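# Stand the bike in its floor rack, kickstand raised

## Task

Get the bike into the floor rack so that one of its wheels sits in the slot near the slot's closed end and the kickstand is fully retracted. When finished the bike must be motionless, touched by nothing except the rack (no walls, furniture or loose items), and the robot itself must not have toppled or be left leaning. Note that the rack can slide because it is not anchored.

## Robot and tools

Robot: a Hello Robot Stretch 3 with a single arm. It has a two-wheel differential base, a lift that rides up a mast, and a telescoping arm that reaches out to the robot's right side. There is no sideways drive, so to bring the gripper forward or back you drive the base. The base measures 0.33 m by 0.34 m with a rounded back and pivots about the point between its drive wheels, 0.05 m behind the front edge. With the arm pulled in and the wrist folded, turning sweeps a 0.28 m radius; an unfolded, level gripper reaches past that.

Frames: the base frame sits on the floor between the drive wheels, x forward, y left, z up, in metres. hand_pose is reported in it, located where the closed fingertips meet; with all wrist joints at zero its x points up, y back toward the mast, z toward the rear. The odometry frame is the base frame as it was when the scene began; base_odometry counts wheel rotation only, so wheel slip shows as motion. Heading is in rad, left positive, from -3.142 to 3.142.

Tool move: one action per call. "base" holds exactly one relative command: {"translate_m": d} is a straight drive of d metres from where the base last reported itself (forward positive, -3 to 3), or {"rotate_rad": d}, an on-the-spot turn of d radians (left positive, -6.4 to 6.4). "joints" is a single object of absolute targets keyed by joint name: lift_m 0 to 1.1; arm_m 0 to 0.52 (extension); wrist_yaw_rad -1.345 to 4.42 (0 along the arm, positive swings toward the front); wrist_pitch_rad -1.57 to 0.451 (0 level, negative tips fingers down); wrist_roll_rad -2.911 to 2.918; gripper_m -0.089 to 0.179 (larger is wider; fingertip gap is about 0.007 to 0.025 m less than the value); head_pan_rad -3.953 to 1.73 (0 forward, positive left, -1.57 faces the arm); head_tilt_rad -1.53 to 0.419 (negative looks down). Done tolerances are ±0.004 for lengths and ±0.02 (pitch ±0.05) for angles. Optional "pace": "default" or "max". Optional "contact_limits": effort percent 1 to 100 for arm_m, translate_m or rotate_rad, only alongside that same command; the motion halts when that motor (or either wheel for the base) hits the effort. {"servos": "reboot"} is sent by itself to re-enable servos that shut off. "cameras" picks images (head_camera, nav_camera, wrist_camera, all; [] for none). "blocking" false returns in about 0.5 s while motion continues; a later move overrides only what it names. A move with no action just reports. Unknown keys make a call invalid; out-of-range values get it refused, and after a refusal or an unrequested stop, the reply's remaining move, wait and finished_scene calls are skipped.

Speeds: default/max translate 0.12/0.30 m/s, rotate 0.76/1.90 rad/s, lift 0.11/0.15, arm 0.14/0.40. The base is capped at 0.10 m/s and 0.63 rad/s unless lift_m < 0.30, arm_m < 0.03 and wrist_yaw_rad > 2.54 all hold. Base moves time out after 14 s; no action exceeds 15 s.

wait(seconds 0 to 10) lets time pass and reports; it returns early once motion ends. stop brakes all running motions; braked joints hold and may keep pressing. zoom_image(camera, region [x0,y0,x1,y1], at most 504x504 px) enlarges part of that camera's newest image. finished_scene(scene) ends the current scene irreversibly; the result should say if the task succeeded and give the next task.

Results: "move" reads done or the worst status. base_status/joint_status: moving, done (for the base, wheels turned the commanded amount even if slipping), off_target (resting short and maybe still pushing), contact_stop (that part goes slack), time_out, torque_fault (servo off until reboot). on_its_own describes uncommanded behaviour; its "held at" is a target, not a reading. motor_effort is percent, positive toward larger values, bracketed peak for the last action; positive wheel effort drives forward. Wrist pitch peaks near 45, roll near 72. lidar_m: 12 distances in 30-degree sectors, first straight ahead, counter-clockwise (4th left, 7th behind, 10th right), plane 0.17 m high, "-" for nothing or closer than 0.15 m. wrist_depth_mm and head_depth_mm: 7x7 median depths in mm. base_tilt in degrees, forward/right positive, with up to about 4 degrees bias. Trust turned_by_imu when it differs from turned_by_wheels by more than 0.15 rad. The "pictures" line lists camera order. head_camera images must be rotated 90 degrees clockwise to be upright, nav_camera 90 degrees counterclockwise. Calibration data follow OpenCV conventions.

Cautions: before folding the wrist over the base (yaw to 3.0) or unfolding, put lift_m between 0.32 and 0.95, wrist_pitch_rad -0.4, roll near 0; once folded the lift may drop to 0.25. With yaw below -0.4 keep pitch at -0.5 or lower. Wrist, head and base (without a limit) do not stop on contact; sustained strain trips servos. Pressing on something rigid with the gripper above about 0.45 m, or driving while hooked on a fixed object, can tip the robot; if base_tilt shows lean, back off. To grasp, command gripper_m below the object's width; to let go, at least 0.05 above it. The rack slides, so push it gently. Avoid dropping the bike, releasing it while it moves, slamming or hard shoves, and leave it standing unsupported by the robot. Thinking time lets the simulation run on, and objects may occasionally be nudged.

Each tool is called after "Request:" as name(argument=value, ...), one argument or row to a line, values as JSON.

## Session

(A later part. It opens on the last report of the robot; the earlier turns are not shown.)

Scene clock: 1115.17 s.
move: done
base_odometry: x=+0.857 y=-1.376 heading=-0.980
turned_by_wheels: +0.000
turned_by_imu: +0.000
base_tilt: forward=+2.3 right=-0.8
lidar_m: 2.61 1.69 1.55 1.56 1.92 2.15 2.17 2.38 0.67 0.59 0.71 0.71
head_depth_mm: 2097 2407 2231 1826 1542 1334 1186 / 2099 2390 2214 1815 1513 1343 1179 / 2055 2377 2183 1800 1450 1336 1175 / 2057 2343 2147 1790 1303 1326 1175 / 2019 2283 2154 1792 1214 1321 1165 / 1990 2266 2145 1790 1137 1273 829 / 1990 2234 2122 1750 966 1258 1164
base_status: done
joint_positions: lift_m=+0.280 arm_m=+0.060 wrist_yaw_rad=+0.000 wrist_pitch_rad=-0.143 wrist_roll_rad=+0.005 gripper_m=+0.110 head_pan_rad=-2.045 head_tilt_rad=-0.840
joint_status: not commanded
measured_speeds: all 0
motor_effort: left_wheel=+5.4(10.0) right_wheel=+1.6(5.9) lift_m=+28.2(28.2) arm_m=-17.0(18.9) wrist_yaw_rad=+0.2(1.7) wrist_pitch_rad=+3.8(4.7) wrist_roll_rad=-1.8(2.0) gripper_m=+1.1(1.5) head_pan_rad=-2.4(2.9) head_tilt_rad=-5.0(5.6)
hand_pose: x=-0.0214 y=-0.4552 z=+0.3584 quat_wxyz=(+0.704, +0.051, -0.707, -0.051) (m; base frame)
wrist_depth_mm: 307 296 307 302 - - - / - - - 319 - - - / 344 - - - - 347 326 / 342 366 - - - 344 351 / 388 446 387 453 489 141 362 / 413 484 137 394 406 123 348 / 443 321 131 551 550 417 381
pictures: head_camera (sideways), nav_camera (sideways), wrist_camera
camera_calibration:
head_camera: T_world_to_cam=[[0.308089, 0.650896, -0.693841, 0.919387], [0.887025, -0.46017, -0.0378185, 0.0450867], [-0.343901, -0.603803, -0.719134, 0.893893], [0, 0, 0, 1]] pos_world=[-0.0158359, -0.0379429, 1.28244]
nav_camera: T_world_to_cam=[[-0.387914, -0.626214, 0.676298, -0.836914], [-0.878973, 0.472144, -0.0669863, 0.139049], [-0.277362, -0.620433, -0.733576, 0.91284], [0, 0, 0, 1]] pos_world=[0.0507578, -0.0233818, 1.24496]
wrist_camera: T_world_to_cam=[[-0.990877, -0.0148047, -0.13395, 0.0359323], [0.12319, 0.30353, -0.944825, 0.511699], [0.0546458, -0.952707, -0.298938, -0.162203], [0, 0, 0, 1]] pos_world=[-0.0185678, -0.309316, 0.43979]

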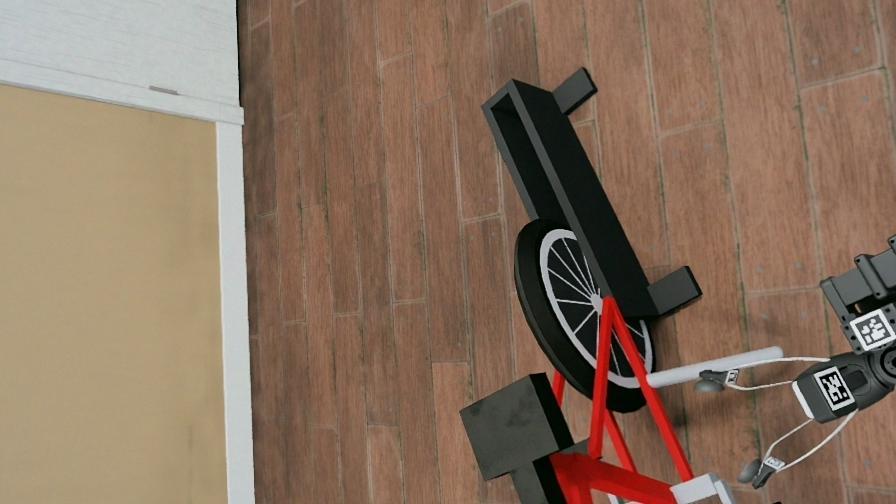

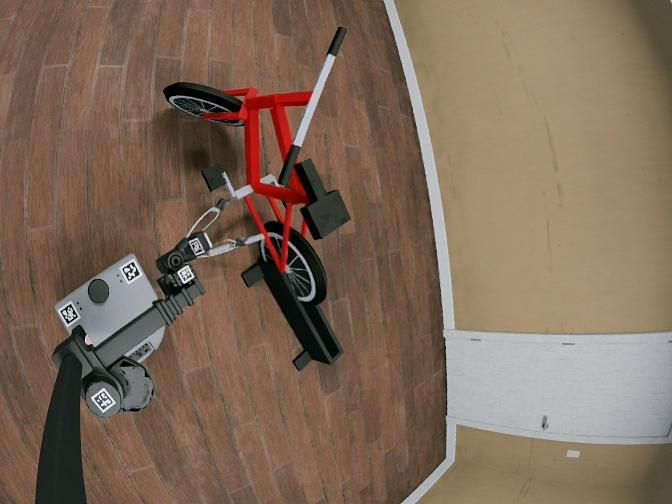

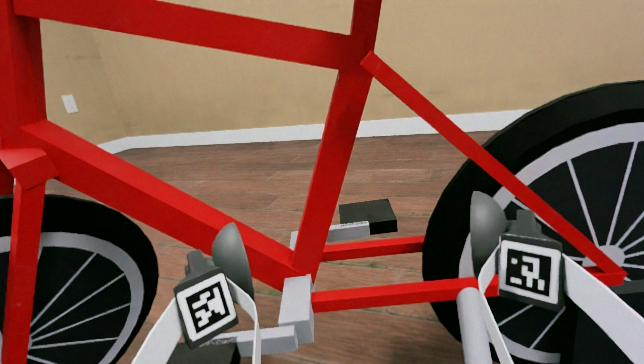

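Request:
move(
  joints={"arm_m": 0.23},
)

Scene clock: 1123.93 s.
move: done
base_odometry: x=+0.857 y=-1.376 heading=-0.980
turned_by_wheels: +0.000
turned_by_imu: -0.001
base_tilt: forward=+2.3 right=-0.8
lidar_m: 2.61 1.69 1.55 1.56 1.93 2.15 2.17 2.38 0.67 0.59 0.71 0.71
head_depth_mm: 2118 2429 2207 1828 1546 1341 1187 / 2101 2365 2178 1821 1510 1338 1181 / 2073 2369 2168 1793 1446 1340 1171 / 2057 2352 2152 1803 1300 1326 1175 / 2027 2289 2149 1770 1204 1314 1111 / 1984 2264 2149 1767 1124 857 1124 / 1960 2234 2133 1754 967 1112 1160
base_status: not commanded
joint_positions: lift_m=+0.280 arm_m=+0.230 wrist_yaw_rad=+0.000 wrist_pitch_rad=-0.143 wrist_roll_rad=+0.005 gripper_m=+0.110 head_pan_rad=-2.045 head_tilt_rad=-0.840
joint_status: all done
measured_speeds: all 0
motor_effort: left_wheel=+5.4(5.7) right_wheel=+2.1(2.7) lift_m=+25.1(28.9) arm_m=+18.9(20.3) wrist_yaw_rad=-0.3(1.3) wrist_pitch_rad=+3.6(4.7) wrist_roll_rad=-1.8(1.8) gripper_m=+0.7(1.3) head_pan_rad=-2.5(2.7) head_tilt_rad=-5.1(5.6)
hand_pose: x=-0.0214 y=-0.6252 z=+0.3585 quat_wxyz=(+0.704, +0.051, -0.707, -0.051) (m; base frame)
wrist_depth_mm: - 142 143 144 147 - - / - - - 173 148 - - / - - - 181 - 125 - / - - - 175 - - 193 / - - - 185 881 140 140 / 220 819 140 197 362 121 114 / 207 209 131 216 294 222 201
pictures: head_camera (sideways), nav_camera (sideways), wrist_camera
camera_calibration:
head_camera: T_world_to_cam=[[0.308089, 0.650896, -0.693841, 0.919387], [0.887025, -0.46017, -0.0378185, 0.0450867], [-0.343901, -0.603803, -0.719134, 0.893893], [0, 0, 0, 1]] pos_world=[-0.0158359, -0.0379429, 1.28244]
nav_camera: T_world_to_cam=[[-0.387914, -0.626214, 0.676298, -0.836914], [-0.878973, 0.472144, -0.0669863, 0.139049], [-0.277362, -0.620433, -0.733576, 0.91284], [0, 0, 0, 1]] pos_world=[0.0507578, -0.0233818, 1.24496]
wrist_camera: T_world_to_cam=[[-0.990878, -0.0148373, -0.133945, 0.0334021], [0.123195, 0.303169, -0.94494, 0.56322], [0.0546283, -0.952821, -0.298576, -0.324356], [0, 0, 0, 1]] pos_world=[-0.0185697, -0.479309, 0.439838]

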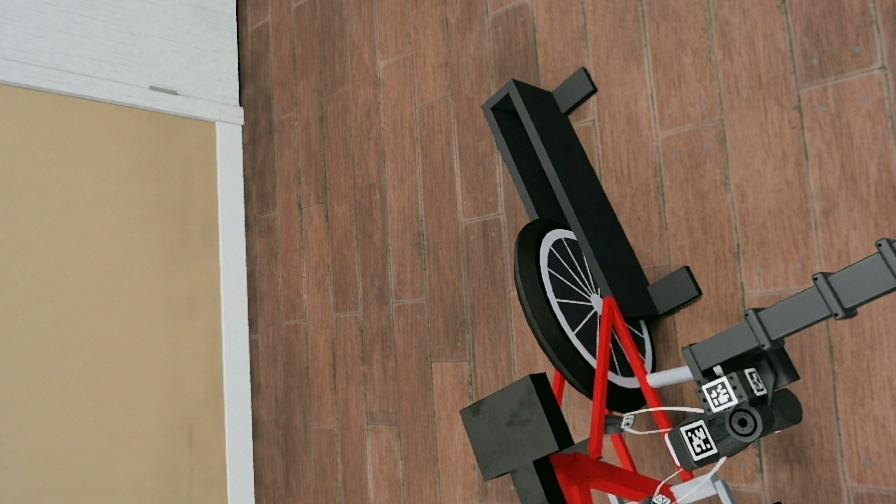

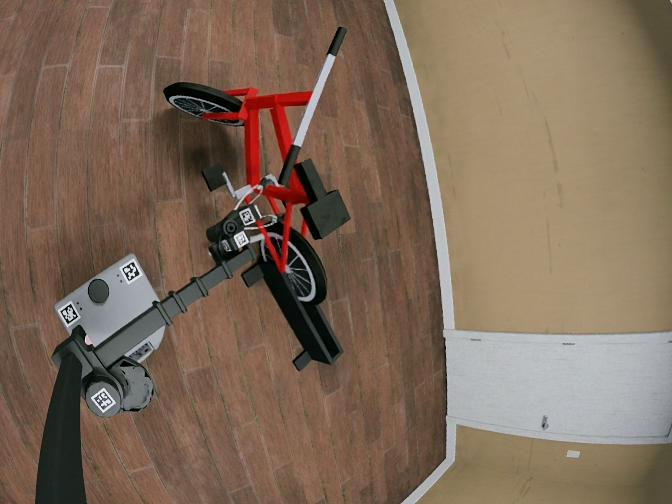

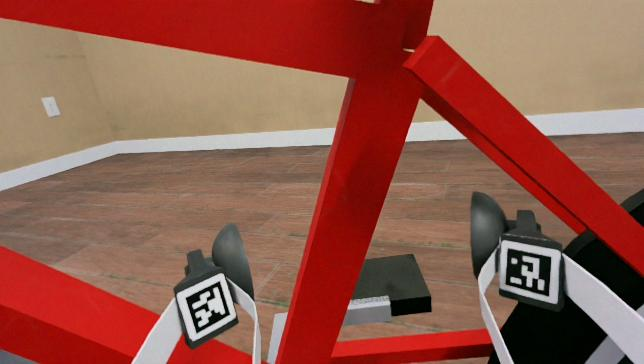

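Request:
move(
  joints={"arm_m": 0.268},
  contact_limits={"arm_m": 55},
  cameras=[],
)

Request:
move(
  joints={"gripper_m": -0.03},
)

Scene clock: 1128.37 s.
move: done
base_odometry: x=+0.857 y=-1.376 heading=-0.980
turned_by_wheels: +0.000
turned_by_imu: -0.001
base_tilt: forward=+2.3 right=-0.8
lidar_m: 2.61 1.69 1.55 1.57 1.94 2.15 2.16 2.39 0.67 0.58 0.70 0.71
head_depth_mm: 2103 2402 2204 1817 1553 1347 1187 / 2097 2406 2200 1815 1501 1335 1183 / 2071 2368 2179 1796 1442 1336 1170 / 2045 2341 2171 1776 1303 1328 1171 / 2036 2331 2152 1783 1207 1317 1118 / 1989 2284 2138 1784 1125 830 1165 / 1965 2234 2142 1759 970 1086 1163
base_status: not commanded
joint_positions: lift_m=+0.280 arm_m=+0.268 wrist_yaw_rad=+0.000 wrist_pitch_rad=-0.143 wrist_roll_rad=+0.005 gripper_m=+0.110 head_pan_rad=-2.045 head_tilt_rad=-0.840
joint_status: all done
measured_speeds: all 0
motor_effort: left_wheel=+5.7(5.8) right_wheel=+2.4(2.7) lift_m=+23.5(23.8) arm_m=+18.9(20.1) wrist_yaw_rad=-0.2(1.6) wrist_pitch_rad=+4.1(4.4) wrist_roll_rad=-1.8(1.8) gripper_m=+0.1(1.5) head_pan_rad=-2.6(2.8) head_tilt_rad=-4.9(5.4)
contact_limits: arm_m 55 (drawing in: default 39, maximum 56; extending or still: default 47, maximum 69)
hand_pose: x=-0.0214 y=-0.6632 z=+0.3585 quat_wxyz=(+0.704, +0.051, -0.707, -0.051) (m; base frame)
wrist_depth_mm: - 108 109 109 110 - - / - - - 113 113 80 - / - - - - 122 86 - / - - - 132 131 - - / - - - 142 778 141 100 / 875 857 141 150 341 122 114 / 195 202 131 162 309 527 175
pictures: none
No camera images: "cameras" was empty.

Scene clock: 1130.30 s.
move: done
base_odometry: x=+0.857 y=-1.376 heading=-0.980
turned_by_wheels: +0.000
turned_by_imu: +0.000
base_tilt: forward=+2.3 right=-0.8
lidar_m: 2.61 1.70 1.55 1.56 1.94 2.15 2.17 2.38 0.67 0.58 0.71 0.71
head_depth_mm: 2094 2422 2193 1819 1539 1348 1185 / 2098 2391 2206 1810 1502 1339 1179 / 2050 2374 2164 1817 1445 1327 1183 / 2042 2332 2178 1785 1305 1324 1167 / 2018 2312 2130 1784 1208 1308 1114 / 1999 2275 2131 1788 1137 836 1161 / 1981 2243 2133 1757 969 1095 1155
base_status: not commanded
joint_positions: lift_m=+0.280 arm_m=+0.268 wrist_yaw_rad=+0.007 wrist_pitch_rad=-0.140 wrist_roll_rad=+0.010 gripper_m=-0.029 head_pan_rad=-2.045 head_tilt_rad=-0.840
joint_status: all done
measured_speeds: all 0
motor_effort: left_wheel=+5.4(5.8) right_wheel=-1.4(2.6) lift_m=+24.5(24.8) arm_m=+12.4(19.5) wrist_yaw_rad=-5.5(8.7) wrist_pitch_rad=+3.9(4.4) wrist_roll_rad=-3.3(3.4) gripper_m=-21.6(93.7) head_pan_rad=-2.2(2.8) head_tilt_rad=-5.2(5.7)
contact_limits: arm_m 55 (drawing in: default 39, maximum 56; extending or still: default 47, maximum 69)
hand_pose: x=-0.0198 y=-0.6634 z=+0.3591 quat_wxyz=(+0.702, +0.052, -0.708, -0.048) (m; base frame)
wrist_depth_mm: - 108 108 108 109 - - / - - - 113 113 79 - / - - - - 121 - - / - - - 158 130 - 91 / - - - 148 137 832 684 / 896 851 795 135 126 644 603 / 196 667 572 157 302 500 172
pictures: head_camera (sideways), nav_camera (sideways), wrist_camera
camera_calibration:
head_camera: T_world_to_cam=[[0.308089, 0.650896, -0.693841, 0.919388], [0.887025, -0.46017, -0.0378185, 0.0450867], [-0.343901, -0.603803, -0.719134, 0.893893], [0, 0, 0, 1]] pos_world=[-0.0158359, -0.0379429, 1.28244]
nav_camera: T_world_to_cam=[[-0.387914, -0.626213, 0.676298, -0.836914], [-0.878973, 0.472144, -0.0669863, 0.139049], [-0.277363, -0.620433, -0.733576, 0.91284], [0, 0, 0, 1]] pos_world=[0.0507578, -0.0233818, 1.24496]
wrist_camera: T_world_to_cam=[[-0.990107, -0.0206529, -0.138785, 0.0323603], [0.126189, 0.301416, -0.945106, 0.574165], [0.0613511, -0.953269, -0.295828, -0.361768], [0, 0, 0, 1]] pos_world=[-0.0182185, -0.517256, 0.440116]

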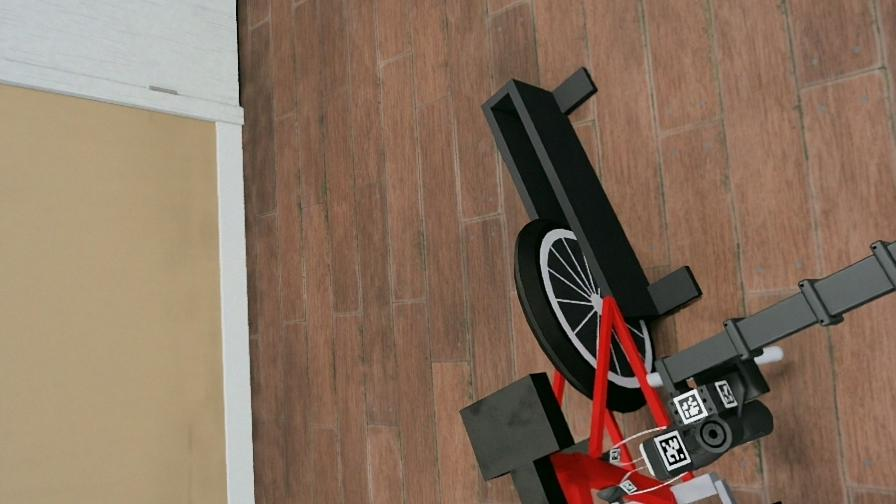

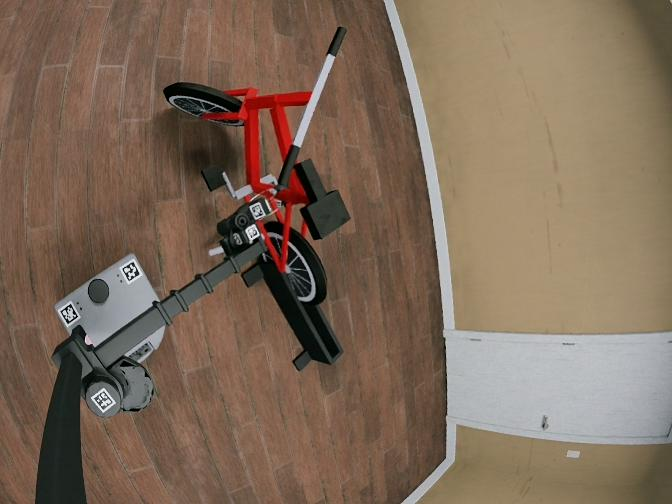

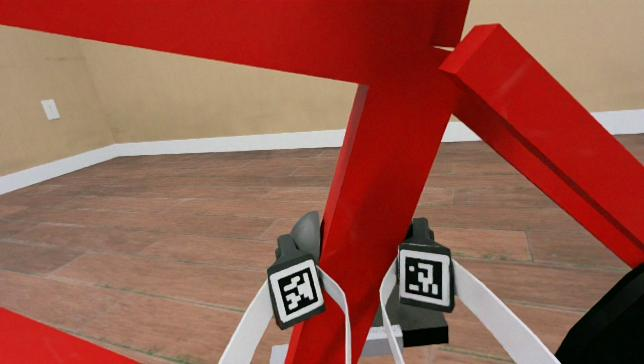

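Request:
move(
  base={"translate_m": -0.1},
  contact_limits={"translate_m": 60},
)

Request:
zoom_image(
  camera="head_camera",
  region=[440, 0, 720, 400],
)

Scene clock: 1134.73 s.
move: contact_stop
base_odometry: x=+0.809 y=-1.309 heading=-0.873
turned_by_wheels: +0.107
turned_by_imu: +0.105
base_tilt: forward=+2.3 right=-0.8
lidar_m: 2.34 1.66 1.58 1.62 2.16 2.07 2.12 2.25 0.65 0.57 0.76 2.66
head_depth_mm: 2008 2265 2226 1821 1531 1342 1191 / 1999 2280 2183 1814 1442 1338 1180 / 2009 2285 2173 1810 1411 1333 1176 / 2001 2285 2176 1793 1256 1323 1169 / 1983 2298 2159 1780 1169 1303 1111 / 1989 2271 2146 1784 1149 831 1161 / 1975 2263 2126 1763 984 1102 1162
base_status: translate_m contact_stop (by the wheels' count: -0.0831 of -0.1000)
joint_positions: lift_m=+0.280 arm_m=+0.268 wrist_yaw_rad=-0.005 wrist_pitch_rad=-0.128 wrist_roll_rad=+0.017 gripper_m=-0.027 head_pan_rad=-2.045 head_tilt_rad=-0.840
joint_status: not commanded
measured_speeds: all 0
on_its_own: a drive wheel is slack since a contact_stop
motor_effort: left_wheel=-3.5(30.8) right_wheel=+0.4(60.5) lift_m=+26.8(27.0) arm_m=-18.7(18.7) wrist_yaw_rad=+3.7(93.0) wrist_pitch_rad=+1.5(4.0) wrist_roll_rad=-5.5(6.0) gripper_m=-12.7(13.7) head_pan_rad=-2.1(2.6) head_tilt_rad=-4.6(5.7)
contact_limits: arm_m 55 (drawing in: default 39, maximum 56; extending or still: default 47, maximum 69); translate_m 60 (maximum 100)
hand_pose: x=-0.0227 y=-0.6640 z=+0.3620 quat_wxyz=(+0.700, +0.044, -0.711, -0.048) (m; base frame)
wrist_depth_mm: 125 121 119 114 113 - - / - - - 120 116 - - / - - - - 125 85 - / - - - 139 136 983 929 / - - - 146 144 816 92 / 221 853 821 131 127 662 605 / 198 222 115 168 305 513 169
pictures: head_camera (sideways), nav_camera (sideways), wrist_camera
camera_calibration:
head_camera: T_world_to_cam=[[0.308492, 0.650705, -0.693841, 0.919385], [0.88674, -0.460719, -0.0378185, 0.0450884], [-0.344274, -0.60359, -0.719134, 0.893895], [0, 0, 0, 1]] pos_world=[-0.0158594, -0.0379293, 1.28244]
nav_camera: T_world_to_cam=[[-0.388301, -0.625973, 0.676298, -0.836911], [-0.87868, 0.472687, -0.0669863, 0.139047], [-0.277746, -0.620261, -0.733576, 0.912843], [0, 0, 0, 1]] pos_world=[0.0507433, -0.0234094, 1.24496]
wrist_camera: T_world_to_cam=[[-0.98932, -0.0101473, -0.145405, 0.0393235], [0.136312, 0.288881, -0.947611, 0.57027], [0.0516205, -0.957311, -0.284412, -0.3684], [0, 0, 0, 1]] pos_world=[-0.0198141, -0.517015, 0.441334]

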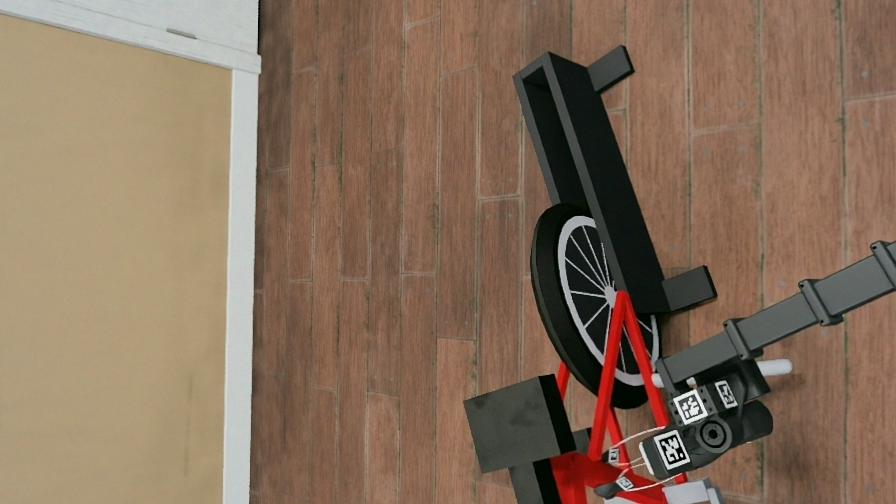

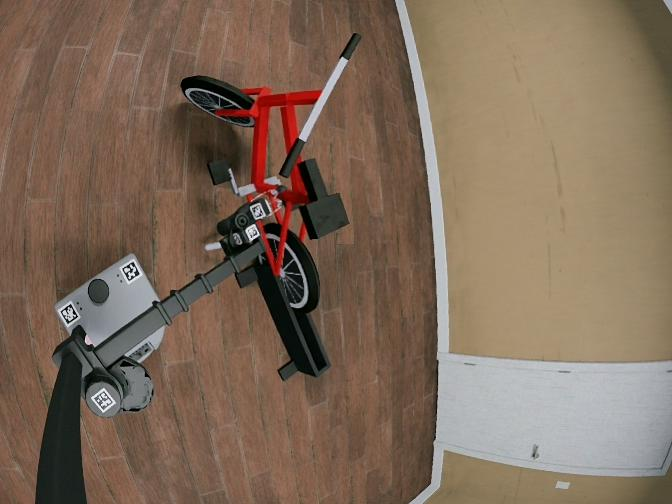

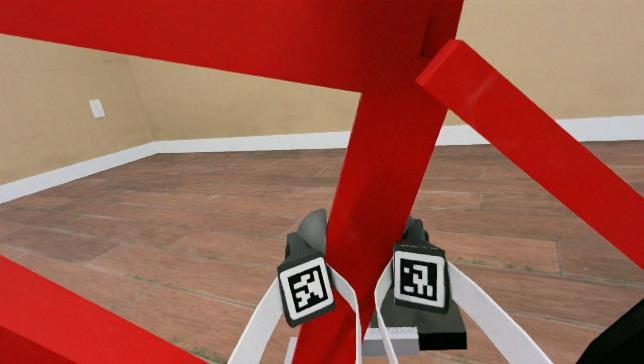

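Scaled by 1.260 from the camera's 896x504 image, which has a finer 1280x720 frame.

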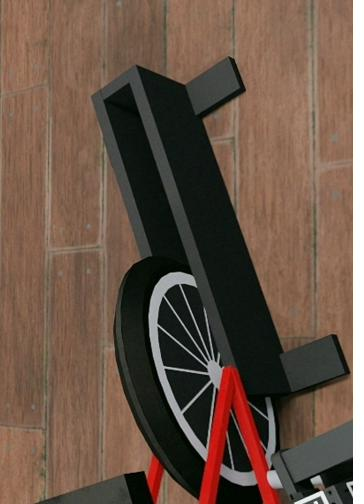

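Request:
move(
  joints={"gripper_m": 0.11},
  cameras=["head_camera"],
)

Request:
move(
  joints={"arm_m": 0.1},
  cameras=[],
)

Request:
move(
  base={"rotate_rad": -0.107},
  joints={"gripper_m": -0.02, "lift_m": 0.45, "wrist_pitch_rad": -1.5},
)

Request:
zoom_image(
  camera="head_camera",
  region=[500, 150, 896, 504],
)

Scene clock: 1178.03 s.
move: done
base_odometry: x=+0.809 y=-1.309 heading=-0.873
turned_by_wheels: +0.000
turned_by_imu: -0.001
base_tilt: forward=+2.3 right=-0.8
lidar_m: 2.34 1.66 1.58 1.63 2.16 2.07 2.13 2.24 0.65 0.58 0.76 2.67
head_depth_mm: 2011 2263 2223 1834 1515 1337 1184 / 1987 2283 2209 1805 1444 1334 1181 / 1992 2280 2187 1813 1406 1329 1178 / 2002 2296 2166 1801 1256 1333 1166 / 2004 2286 2158 1790 1166 1292 1114 / 1991 2250 2140 1778 1141 833 1163 / 1967 2270 2132 1760 978 1095 1163
base_status: not commanded
joint_positions: lift_m=+0.280 arm_m=+0.268 wrist_yaw_rad=-0.001 wrist_pitch_rad=-0.133 wrist_roll_rad=+0.006 gripper_m=+0.110 head_pan_rad=-2.045 head_tilt_rad=-0.840
joint_status: all done
measured_speeds: all 0
on_its_own: a drive wheel is slack since a contact_stop
motor_effort: left_wheel=-3.7(3.8) right_wheel=+1.1(1.2) lift_m=+22.8(28.2) arm_m=-3.2(18.9) wrist_yaw_rad=+1.9(4.7) wrist_pitch_rad=+2.1(2.7) wrist_roll_rad=-2.1(5.8) gripper_m=+1.0(80.0) head_pan_rad=-2.0(2.5) head_tilt_rad=-4.0(5.6)
contact_limits: arm_m 55 (drawing in: default 39, maximum 56; extending or still: default 47, maximum 69); translate_m 60 (maximum 100)
hand_pose: x=-0.0218 y=-0.6637 z=+0.3607 quat_wxyz=(+0.704, +0.047, -0.707, -0.048) (m; base frame)
wrist_depth_mm: 126 122 118 114 112 - - / - - - 120 116 - - / - - - - 125 85 - / - - - - 136 - 970 / - - - 148 147 140 92 / 218 852 140 157 339 123 112 / 197 207 226 171 304 530 93
pictures: head_camera (sideways)
camera_calibration:
head_camera: T_world_to_cam=[[0.308492, 0.650705, -0.693841, 0.919385], [0.88674, -0.460719, -0.0378185, 0.0450884], [-0.344275, -0.60359, -0.719134, 0.893895], [0, 0, 0, 1]] pos_world=[-0.0158594, -0.0379293, 1.28244]

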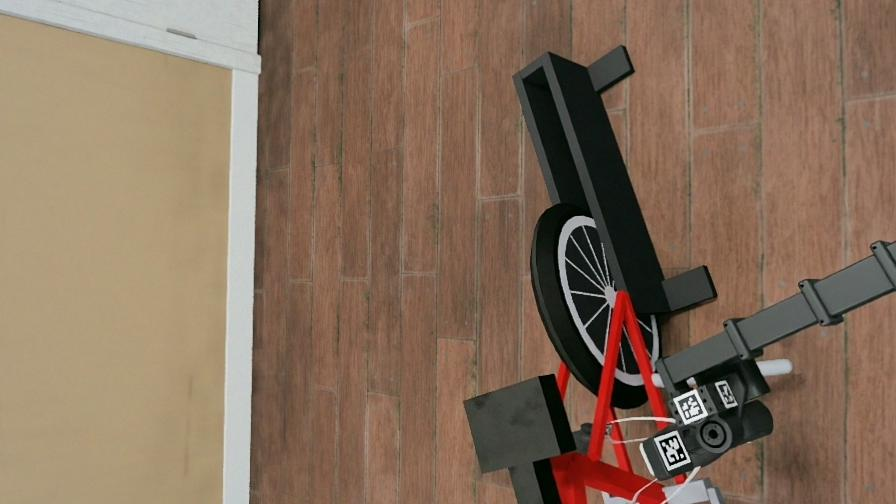

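Scene clock: 1180.50 s.
move: done
base_odometry: x=+0.809 y=-1.309 heading=-0.873
turned_by_wheels: +0.000
turned_by_imu: -0.001
base_tilt: forward=+2.3 right=-0.8
lidar_m: 2.34 1.66 1.58 1.62 2.16 2.06 2.12 2.25 0.65 0.57 0.76 2.67
head_depth_mm: 1994 2266 2207 1810 1522 1345 1188 / 1999 2295 2212 1819 1445 1341 1182 / 2008 2277 2190 1812 1403 1332 1177 / 1993 2263 2191 1786 1255 1332 1179 / 2009 2253 2165 1776 1165 1304 729 / 1982 2294 2128 1765 1157 1269 788 / 1986 2265 2134 1747 978 1242 1163
base_status: not commanded
joint_positions: lift_m=+0.280 arm_m=+0.100 wrist_yaw_rad=-0.001 wrist_pitch_rad=-0.134 wrist_roll_rad=+0.005 gripper_m=+0.110 head_pan_rad=-2.045 head_tilt_rad=-0.840
joint_status: all done
measured_speeds: all 0
on_its_own: a drive wheel is slack since a contact_stop
motor_effort: left_wheel=-3.8(3.8) right_wheel=+0.8(1.2) lift_m=+25.4(25.7) arm_m=-18.5(20.6) wrist_yaw_rad=+0.5(1.8) wrist_pitch_rad=+2.9(3.1) wrist_roll_rad=-1.7(2.1) gripper_m=+0.1(1.6) head_pan_rad=-2.1(2.7) head_tilt_rad=-5.0(5.7)
contact_limits: translate_m 60 (maximum 100)
hand_pose: x=-0.0216 y=-0.4957 z=+0.3605 quat_wxyz=(+0.704, +0.047, -0.707, -0.048) (m; base frame)
wrist_depth_mm: 299 284 278 273 - - - / - - - 281 - - - / 349 - - - - - 276 / 346 361 - - - 265 278 / 380 433 376 461 515 140 292 / 421 478 137 419 631 123 115 / 449 122 131 340 520 317 308
pictures: none
No camera images: "cameras" was empty.

Scene clock: 1182.87 s.
move: done
base_odometry: x=+0.809 y=-1.309 heading=-0.980
turned_by_wheels: -0.107
turned_by_imu: -0.107
base_tilt: forward=+2.3 right=-0.8
lidar_m: 2.67 1.73 1.58 1.60 1.97 2.07 2.09 2.34 0.67 0.57 0.76 0.77
head_depth_mm: 2073 2346 2202 1808 1547 1343 1187 / 2064 2344 2205 1812 1486 1341 1186 / 2030 2339 2194 1817 1443 1329 1183 / 2011 2300 2167 1791 1359 1326 571 / 1993 2255 2162 1776 1201 1309 603 / 1966 2238 2151 1774 1155 1271 601 / 1949 2221 2132 1770 914 1289 1157
base_status: done
joint_positions: lift_m=+0.450 arm_m=+0.100 wrist_yaw_rad=-0.001 wrist_pitch_rad=-1.494 wrist_roll_rad=+0.005 gripper_m=-0.020 head_pan_rad=-2.045 head_tilt_rad=-0.840
joint_status: all done
measured_speeds: all 0
motor_effort: left_wheel=+6.0(8.0) right_wheel=-5.4(7.1) lift_m=+28.0(30.2) arm_m=-13.2(18.3) wrist_yaw_rad=+0.2(2.1) wrist_pitch_rad=-0.5(3.6) wrist_roll_rad=-1.7(1.8) gripper_m=-7.2(79.8) head_pan_rad=-2.4(2.4) head_tilt_rad=-4.3(5.8)
hand_pose: x=-0.0216 y=-0.2405 z=+0.3314 quat_wxyz=(+0.517, +0.479, -0.520, -0.482) (m; base frame)
wrist_depth_mm: 489 482 473 468 460 467 456 / 490 493 476 473 470 465 457 / 501 503 496 485 475 472 471 / 504 513 500 491 494 495 478 / 517 506 503 150 350 486 482 / 536 528 510 127 124 338 489 / 540 528 522 351 347 345 491
pictures: head_camera (sideways), nav_camera (sideways), wrist_camera
camera_calibration:
head_camera: T_world_to_cam=[[0.308492, 0.650705, -0.693841, 0.919385], [0.88674, -0.460719, -0.0378185, 0.0450884], [-0.344274, -0.60359, -0.719134, 0.893895], [0, 0, 0, 1]] pos_world=[-0.0158594, -0.0379293, 1.28244]
nav_camera: T_world_to_cam=[[-0.388301, -0.625973, 0.676298, -0.836911], [-0.87868, 0.472687, -0.0669863, 0.139047], [-0.277746, -0.620261, -0.733576, 0.912843], [0, 0, 0, 1]] pos_world=[0.0507433, -0.0234094, 1.24496]
wrist_camera: T_world_to_cam=[[-0.990753, 0.128783, -0.042705, 0.0395701], [0.124543, 0.988093, 0.0903366, 0.242738], [0.0538303, 0.0841827, -0.994995, 0.514274], [0, 0, 0, 1]] pos_world=[-0.0187106, -0.288236, 0.491462]

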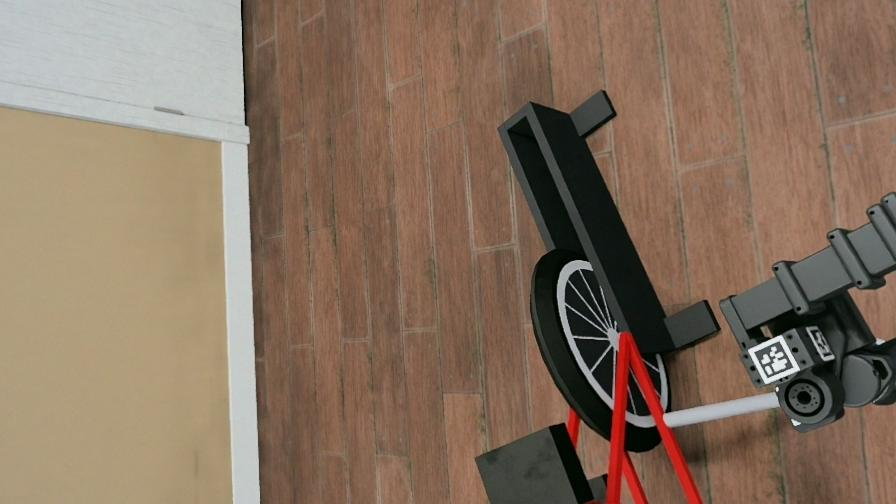

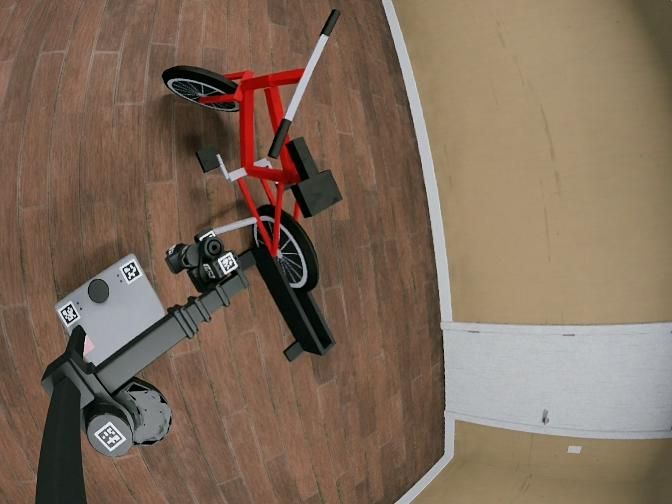

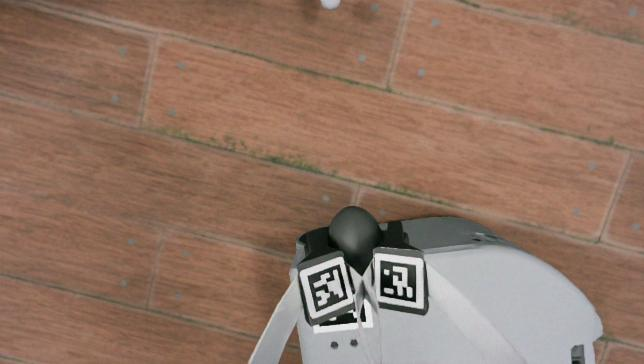

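Scaled by 1.273 from the camera's 896x504 image, which has a finer 1280x720 frame.

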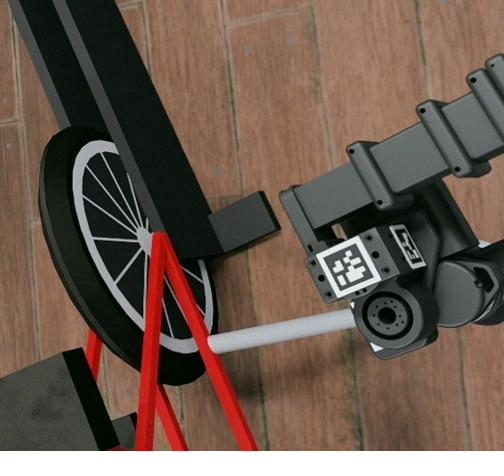

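Request:
move(
  base={"translate_m": 0.05},
  joints={"arm_m": 0.3},
)

Scene clock: 1193.27 s.
move: done
base_odometry: x=+0.837 y=-1.350 heading=-0.980
turned_by_wheels: +0.000
turned_by_imu: -0.001
base_tilt: forward=+2.3 right=-0.8
lidar_m: 2.63 1.71 1.56 1.58 1.95 2.11 2.13 2.36 0.67 0.58 0.73 0.73
head_depth_mm: 2097 2393 2214 1822 1549 1338 1183 / 2070 2413 2216 1819 1494 1336 1187 / 2058 2337 2181 1796 1440 1335 1182 / 2053 2330 2146 1788 1306 1329 568 / 2011 2303 2143 1786 1193 645 1131 / 1977 2275 2132 1763 761 1168 1168 / 1952 2232 2117 1764 901 1087 1160
base_status: done
joint_positions: lift_m=+0.450 arm_m=+0.300 wrist_yaw_rad=-0.001 wrist_pitch_rad=-1.495 wrist_roll_rad=+0.005 gripper_m=-0.020 head_pan_rad=-2.045 head_tilt_rad=-0.840
joint_status: all done
measured_speeds: all 0
motor_effort: left_wheel=+5.5(10.1) right_wheel=+1.8(5.8) lift_m=+23.4(23.9) arm_m=+18.4(20.5) wrist_yaw_rad=+1.0(1.9) wrist_pitch_rad=-0.9(1.7) wrist_roll_rad=-1.6(1.8) gripper_m=-6.8(7.8) head_pan_rad=-2.1(2.4) head_tilt_rad=-4.3(5.7)
hand_pose: x=-0.0216 y=-0.4404 z=+0.3314 quat_wxyz=(+0.517, +0.479, -0.520, -0.482) (m; base frame)
wrist_depth_mm: 481 468 302 467 461 440 450 / 491 291 484 473 471 466 462 / 504 297 484 493 462 470 467 / 519 509 492 503 486 492 477 / 516 517 502 150 503 486 493 / 526 513 515 127 124 492 492 / 537 541 528 519 512 502 507
pictures: head_camera (sideways), nav_camera (sideways), wrist_camera
camera_calibration:
head_camera: T_world_to_cam=[[0.308492, 0.650705, -0.693841, 0.919385], [0.88674, -0.460719, -0.0378185, 0.0450884], [-0.344275, -0.60359, -0.719134, 0.893895], [0, 0, 0, 1]] pos_world=[-0.0158594, -0.0379293, 1.28244]
nav_camera: T_world_to_cam=[[-0.388301, -0.625973, 0.676298, -0.836911], [-0.87868, 0.472688, -0.0669863, 0.139047], [-0.277746, -0.620261, -0.733576, 0.912843], [0, 0, 0, 1]] pos_world=[0.0507433, -0.0234094, 1.24496]
wrist_camera: T_world_to_cam=[[-0.99076, 0.128755, -0.0426323, 0.0652735], [0.124493, 0.988051, 0.0908653, 0.440033], [0.0538223, 0.0847183, -0.99495, 0.531319], [0, 0, 0, 1]] pos_world=[-0.0187075, -0.488192, 0.491435]

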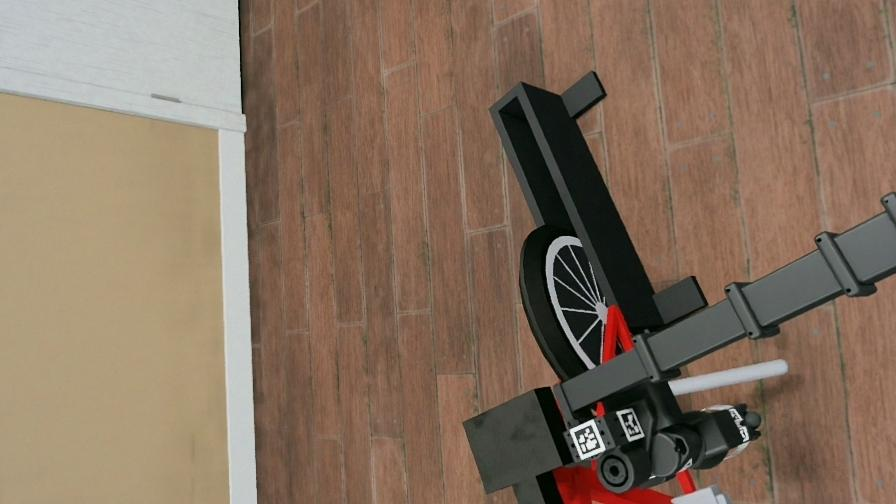

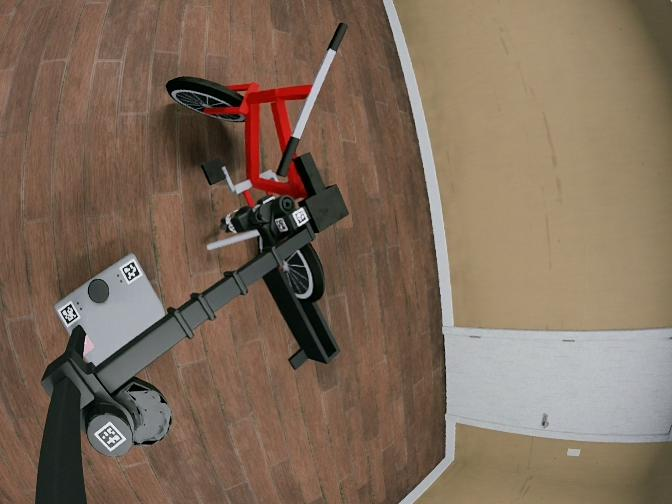

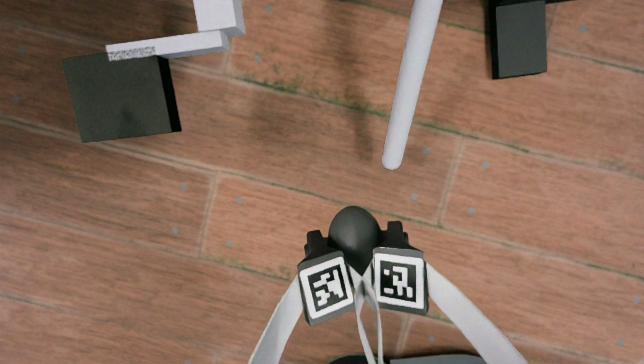

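Request:
move(
  joints={"arm_m": 0.25},
  cameras=[],
)

Request:
move(
  joints={"lift_m": 0.17},
  cameras=[],
)

Request:
move(
  joints={"arm_m": 0.35},
  contact_limits={"arm_m": 50},
)

Request:
zoom_image(
  camera="head_camera",
  region=[440, 150, 840, 504],
)

Scene clock: 1215.90 s.
move: done
base_odometry: x=+0.837 y=-1.350 heading=-0.980
turned_by_wheels: +0.000
turned_by_imu: -0.001
base_tilt: forward=+2.3 right=-0.8
lidar_m: 2.63 1.71 1.56 1.57 1.94 2.11 2.13 2.36 0.67 0.58 0.73 0.73
head_depth_mm: 2091 2413 2216 1825 1551 1344 1183 / 2054 2389 2218 1799 1487 1338 1182 / 2040 2358 2185 1797 1447 1332 1172 / 2027 2325 2174 1803 1302 1325 560 / 2003 2311 2173 1779 1185 653 1135 / 1989 2245 2142 1754 920 697 1152 / 1965 2228 2103 1754 942 1084 1159
base_status: not commanded
joint_positions: lift_m=+0.450 arm_m=+0.250 wrist_yaw_rad=-0.001 wrist_pitch_rad=-1.495 wrist_roll_rad=+0.004 gripper_m=-0.020 head_pan_rad=-2.045 head_tilt_rad=-0.840
joint_status: all done
measured_speeds: all 0
motor_effort: left_wheel=+5.4(5.8) right_wheel=+1.8(2.4) lift_m=+23.9(24.2) arm_m=-18.3(20.0) wrist_yaw_rad=+0.6(1.8) wrist_pitch_rad=-1.1(1.7) wrist_roll_rad=-1.6(1.8) gripper_m=-7.3(7.8) head_pan_rad=-1.7(2.7) head_tilt_rad=-4.9(5.3)
hand_pose: x=-0.0216 y=-0.3904 z=+0.3314 quat_wxyz=(+0.517, +0.479, -0.520, -0.482) (m; base frame)
wrist_depth_mm: 287 285 471 469 458 456 453 / 488 483 471 464 466 467 456 / 500 488 489 491 480 475 467 / 509 499 504 493 487 481 480 / 516 511 507 151 494 491 491 / 524 515 519 127 123 493 489 / 542 531 523 458 452 495 499
pictures: none
No camera images: "cameras" was empty.

Scene clock: 1219.27 s.
move: done
base_odometry: x=+0.837 y=-1.350 heading=-0.980
turned_by_wheels: +0.000
turned_by_imu: -0.001
base_tilt: forward=+2.3 right=-0.8
lidar_m: 2.63 1.70 1.57 1.58 1.95 2.11 2.13 2.36 0.67 0.59 0.73 0.74
head_depth_mm: 2111 2427 2213 1818 1550 1326 1188 / 2076 2364 2198 1791 1487 1347 1182 / 2073 2354 2207 1808 1446 1335 1177 / 2042 2334 2155 1800 1305 1325 1172 / 2003 2260 2141 1770 1183 1314 1110 / 1983 2269 2147 1780 1143 1276 1092 / 1961 2203 2127 1758 965 1258 1161
base_status: not commanded
joint_positions: lift_m=+0.170 arm_m=+0.250 wrist_yaw_rad=-0.001 wrist_pitch_rad=-1.495 wrist_roll_rad=+0.004 gripper_m=-0.020 head_pan_rad=-2.045 head_tilt_rad=-0.840
joint_status: all done
measured_speeds: all 0
motor_effort: left_wheel=+5.6(5.8) right_wheel=+2.0(2.4) lift_m=+23.6(24.5) arm_m=-13.0(18.4) wrist_yaw_rad=+0.0(1.9) wrist_pitch_rad=-0.6(1.8) wrist_roll_rad=-1.6(1.8) gripper_m=-7.1(8.0) head_pan_rad=-2.2(2.6) head_tilt_rad=-5.1(6.1)
hand_pose: x=-0.0216 y=-0.3904 z=+0.0514 quat_wxyz=(+0.517, +0.479, -0.520, -0.482) (m; base frame)
wrist_depth_mm: 208 205 202 200 199 122 195 / 210 209 206 204 202 197 199 / 216 211 211 208 207 203 201 / 219 217 212 211 210 206 206 / 222 221 217 155 213 211 208 / 227 224 222 127 124 215 212 / 232 230 224 223 220 217 216
pictures: none
No camera images: "cameras" was empty.

Scene clock: 1221.23 s.
move: done
base_odometry: x=+0.837 y=-1.350 heading=-0.980
turned_by_wheels: +0.000
turned_by_imu: +0.000
base_tilt: forward=+2.3 right=-0.8
lidar_m: 2.64 1.71 1.56 1.58 1.95 2.12 2.13 2.36 0.67 0.58 0.73 0.74
head_depth_mm: 2090 2436 2206 1823 1540 1339 1183 / 2070 2365 2198 1812 1472 1331 1183 / 2068 2359 2163 1804 1444 1328 1176 / 2005 2328 2169 1788 1309 1327 1176 / 2007 2289 2167 1793 1185 1309 1115 / 1963 2245 2136 1775 1138 970 1160 / 1965 2238 2127 1764 966 1241 1161
base_status: not commanded
joint_positions: lift_m=+0.170 arm_m=+0.350 wrist_yaw_rad=-0.001 wrist_pitch_rad=-1.495 wrist_roll_rad=+0.004 gripper_m=-0.020 head_pan_rad=-2.045 head_tilt_rad=-0.840
joint_status: all done
measured_speeds: all 0
motor_effort: left_wheel=+5.4(5.8) right_wheel=+1.9(2.4) lift_m=+25.8(25.8) arm_m=+18.7(20.7) wrist_yaw_rad=+0.7(1.7) wrist_pitch_rad=-0.9(1.5) wrist_roll_rad=-1.7(1.8) gripper_m=-6.6(7.8) head_pan_rad=-1.7(2.8) head_tilt_rad=-4.0(5.6)
contact_limits: arm_m 50 (drawing in: default 39, maximum 56; extending or still: default 47, maximum 69)
hand_pose: x=-0.0216 y=-0.4903 z=+0.0514 quat_wxyz=(+0.517, +0.480, -0.519, -0.482) (m; base frame)
wrist_depth_mm: 207 204 202 200 198 197 195 / 210 208 208 203 201 200 198 / 215 213 209 208 205 203 88 / 218 215 214 212 209 206 96 / 222 221 219 154 211 210 103 / 226 225 221 127 124 134 211 / 231 229 224 225 220 148 217
pictures: head_camera (sideways), nav_camera (sideways), wrist_camera
camera_calibration:
head_camera: T_world_to_cam=[[0.308492, 0.650705, -0.693841, 0.919385], [0.88674, -0.460719, -0.0378185, 0.0450884], [-0.344275, -0.60359, -0.719134, 0.893895], [0, 0, 0, 1]] pos_world=[-0.0158594, -0.0379293, 1.28244]
nav_camera: T_world_to_cam=[[-0.388301, -0.625973, 0.676298, -0.836911], [-0.87868, 0.472688, -0.0669863, 0.139047], [-0.277746, -0.620261, -0.733576, 0.912843], [0, 0, 0, 1]] pos_world=[0.0507433, -0.0234094, 1.24496]
wrist_camera: T_world_to_cam=[[-0.990776, 0.128651, -0.0425653, 0.0597043], [0.124371, 0.988025, 0.0913181, 0.514722], [0.0538037, 0.0851819, -0.994912, 0.257183], [0, 0, 0, 1]] pos_world=[-0.0187002, -0.538146, 0.211412]

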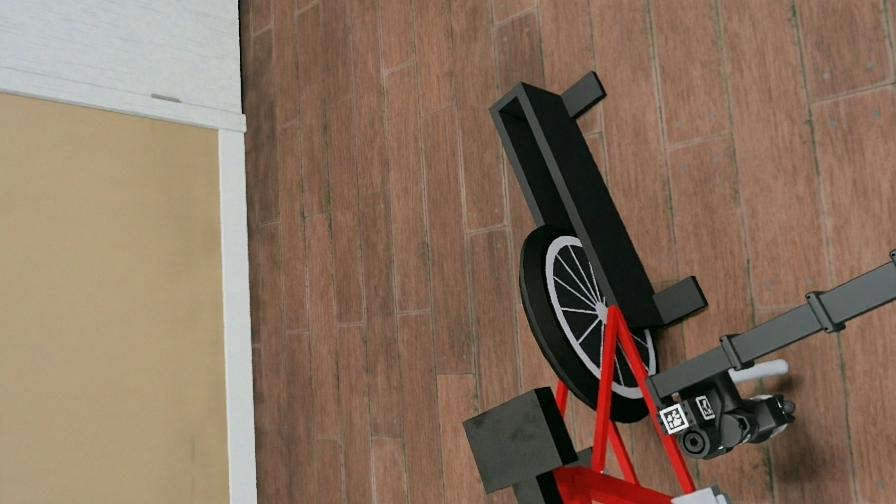

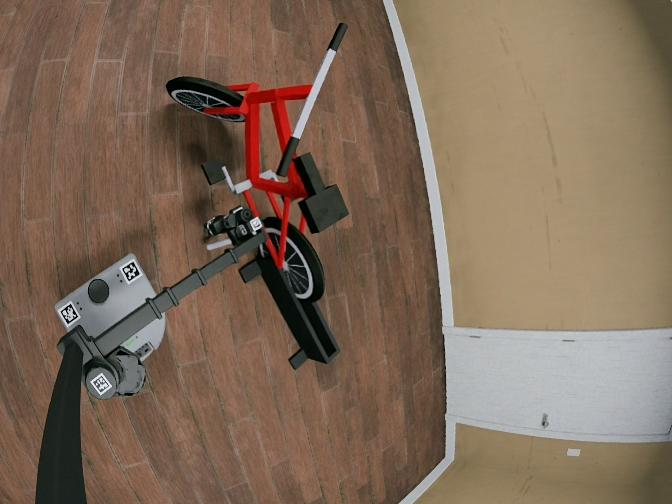

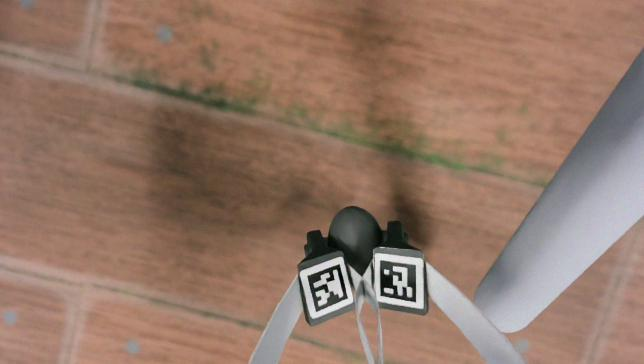

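Scaled by 1.260 from the camera's 896x504 image, which has a finer 1280x720 frame.

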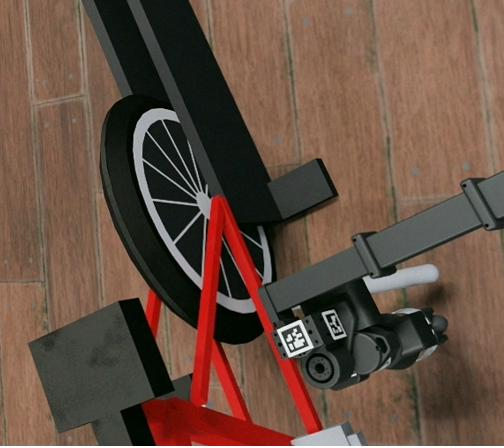

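Request:
move(
  base={"translate_m": -0.1},
  contact_limits={"translate_m": 60},
)

Scene clock: 1225.47 s.
move: done
base_odometry: x=+0.781 y=-1.267 heading=-0.979
turned_by_wheels: +0.001
turned_by_imu: +0.001
base_tilt: forward=+2.3 right=-0.8
lidar_m: 2.69 1.74 1.60 1.61 2.00 2.02 2.04 2.32 0.67 0.65 0.79 0.81
head_depth_mm: 2064 2343 2219 1823 1547 1345 1183 / 2032 2331 2185 1815 1506 1343 1183 / 2034 2342 2179 1792 1442 1322 1176 / 2000 2257 2164 1787 1392 1323 1175 / 1984 2265 2168 1781 1209 1300 1115 / 1938 2225 2137 1760 1138 961 1150 / 1933 2203 2119 1761 1111 1250 1160
base_status: done
joint_positions: lift_m=+0.170 arm_m=+0.350 wrist_yaw_rad=-0.001 wrist_pitch_rad=-1.490 wrist_roll_rad=-0.001 gripper_m=-0.020 head_pan_rad=-2.045 head_tilt_rad=-0.840
joint_status: not commanded
measured_speeds: all 0
on_its_own: right_wheel is at rest, and its effort (-30.1) is outside its rest range (-21 to +21)
motor_effort: left_wheel=+14.8(15.4) right_wheel=-30.1(34.4) lift_m=+22.1(29.1) arm_m=+13.9(16.5) wrist_yaw_rad=+0.5(2.1) wrist_pitch_rad=-2.1(2.5) wrist_roll_rad=+0.0(1.8) gripper_m=-6.8(8.5) head_pan_rad=-1.6(2.6) head_tilt_rad=-4.8(5.3)
contact_limits: arm_m 50 (drawing in: default 39, maximum 56; extending or still: default 47, maximum 69); translate_m 60 (maximum 100)
hand_pose: x=-0.0216 y=-0.4916 z=+0.0514 quat_wxyz=(+0.520, +0.479, -0.519, -0.480) (m; base frame)
wrist_depth_mm: 210 208 204 201 61 66 176 / 212 210 209 205 68 198 179 / 217 215 211 209 77 203 200 / 223 218 216 213 85 208 205 / 225 222 219 153 114 210 206 / 229 225 223 128 120 213 212 / 233 230 225 222 221 217 214
pictures: head_camera (sideways), nav_camera (sideways), wrist_camera
camera_calibration:
head_camera: T_world_to_cam=[[0.308492, 0.650705, -0.693841, 0.919385], [0.88674, -0.460719, -0.0378185, 0.0450884], [-0.344274, -0.60359, -0.719134, 0.893895], [0, 0, 0, 1]] pos_world=[-0.0158594, -0.0379293, 1.28244]
nav_camera: T_world_to_cam=[[-0.388301, -0.625973, 0.676298, -0.836911], [-0.87868, 0.472687, -0.0669863, 0.139047], [-0.277746, -0.620261, -0.733576, 0.912843], [0, 0, 0, 1]] pos_world=[0.0507433, -0.0234094, 1.24496]
wrist_camera: T_world_to_cam=[[-0.991395, 0.123713, -0.0427895, 0.0574402], [0.119691, 0.989046, 0.0863792, 0.516635], [0.053007, 0.0805144, -0.995343, 0.25501], [0, 0, 0, 1]] pos_world=[-0.0184081, -0.538614, 0.211654]

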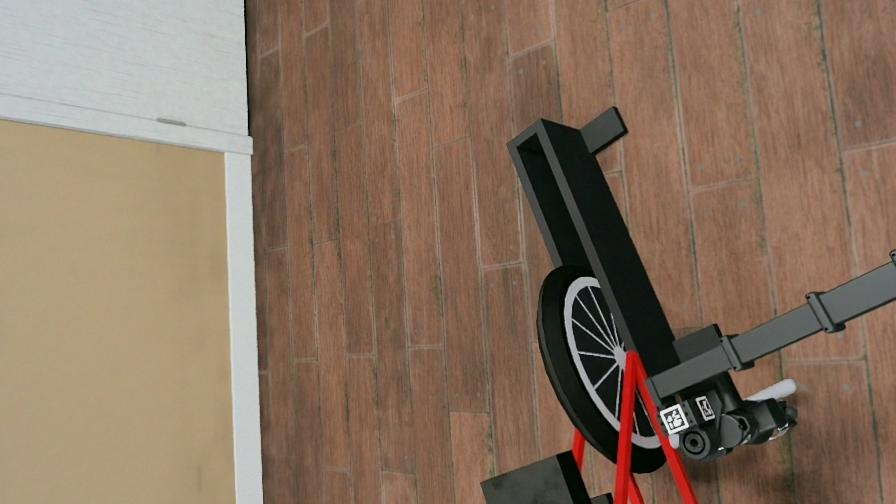

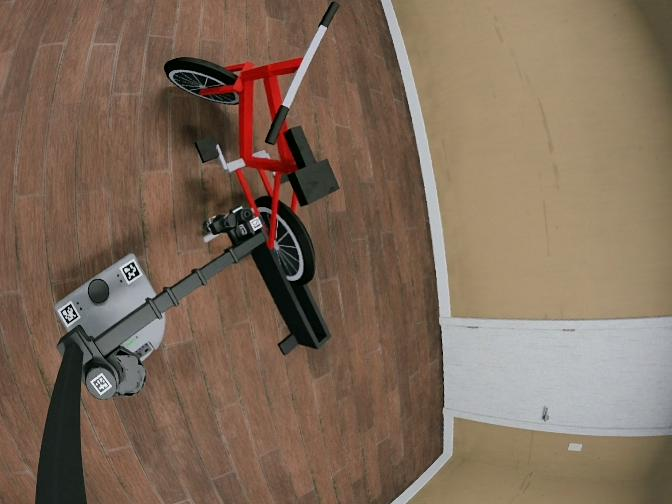

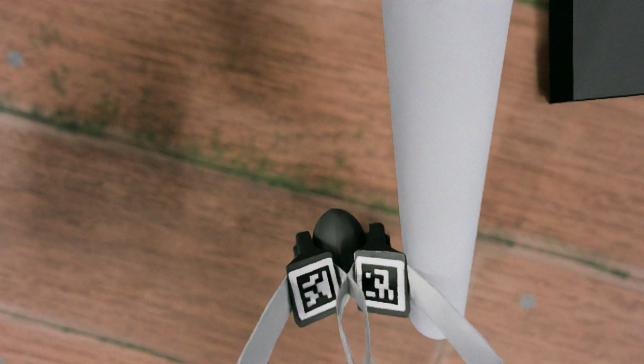

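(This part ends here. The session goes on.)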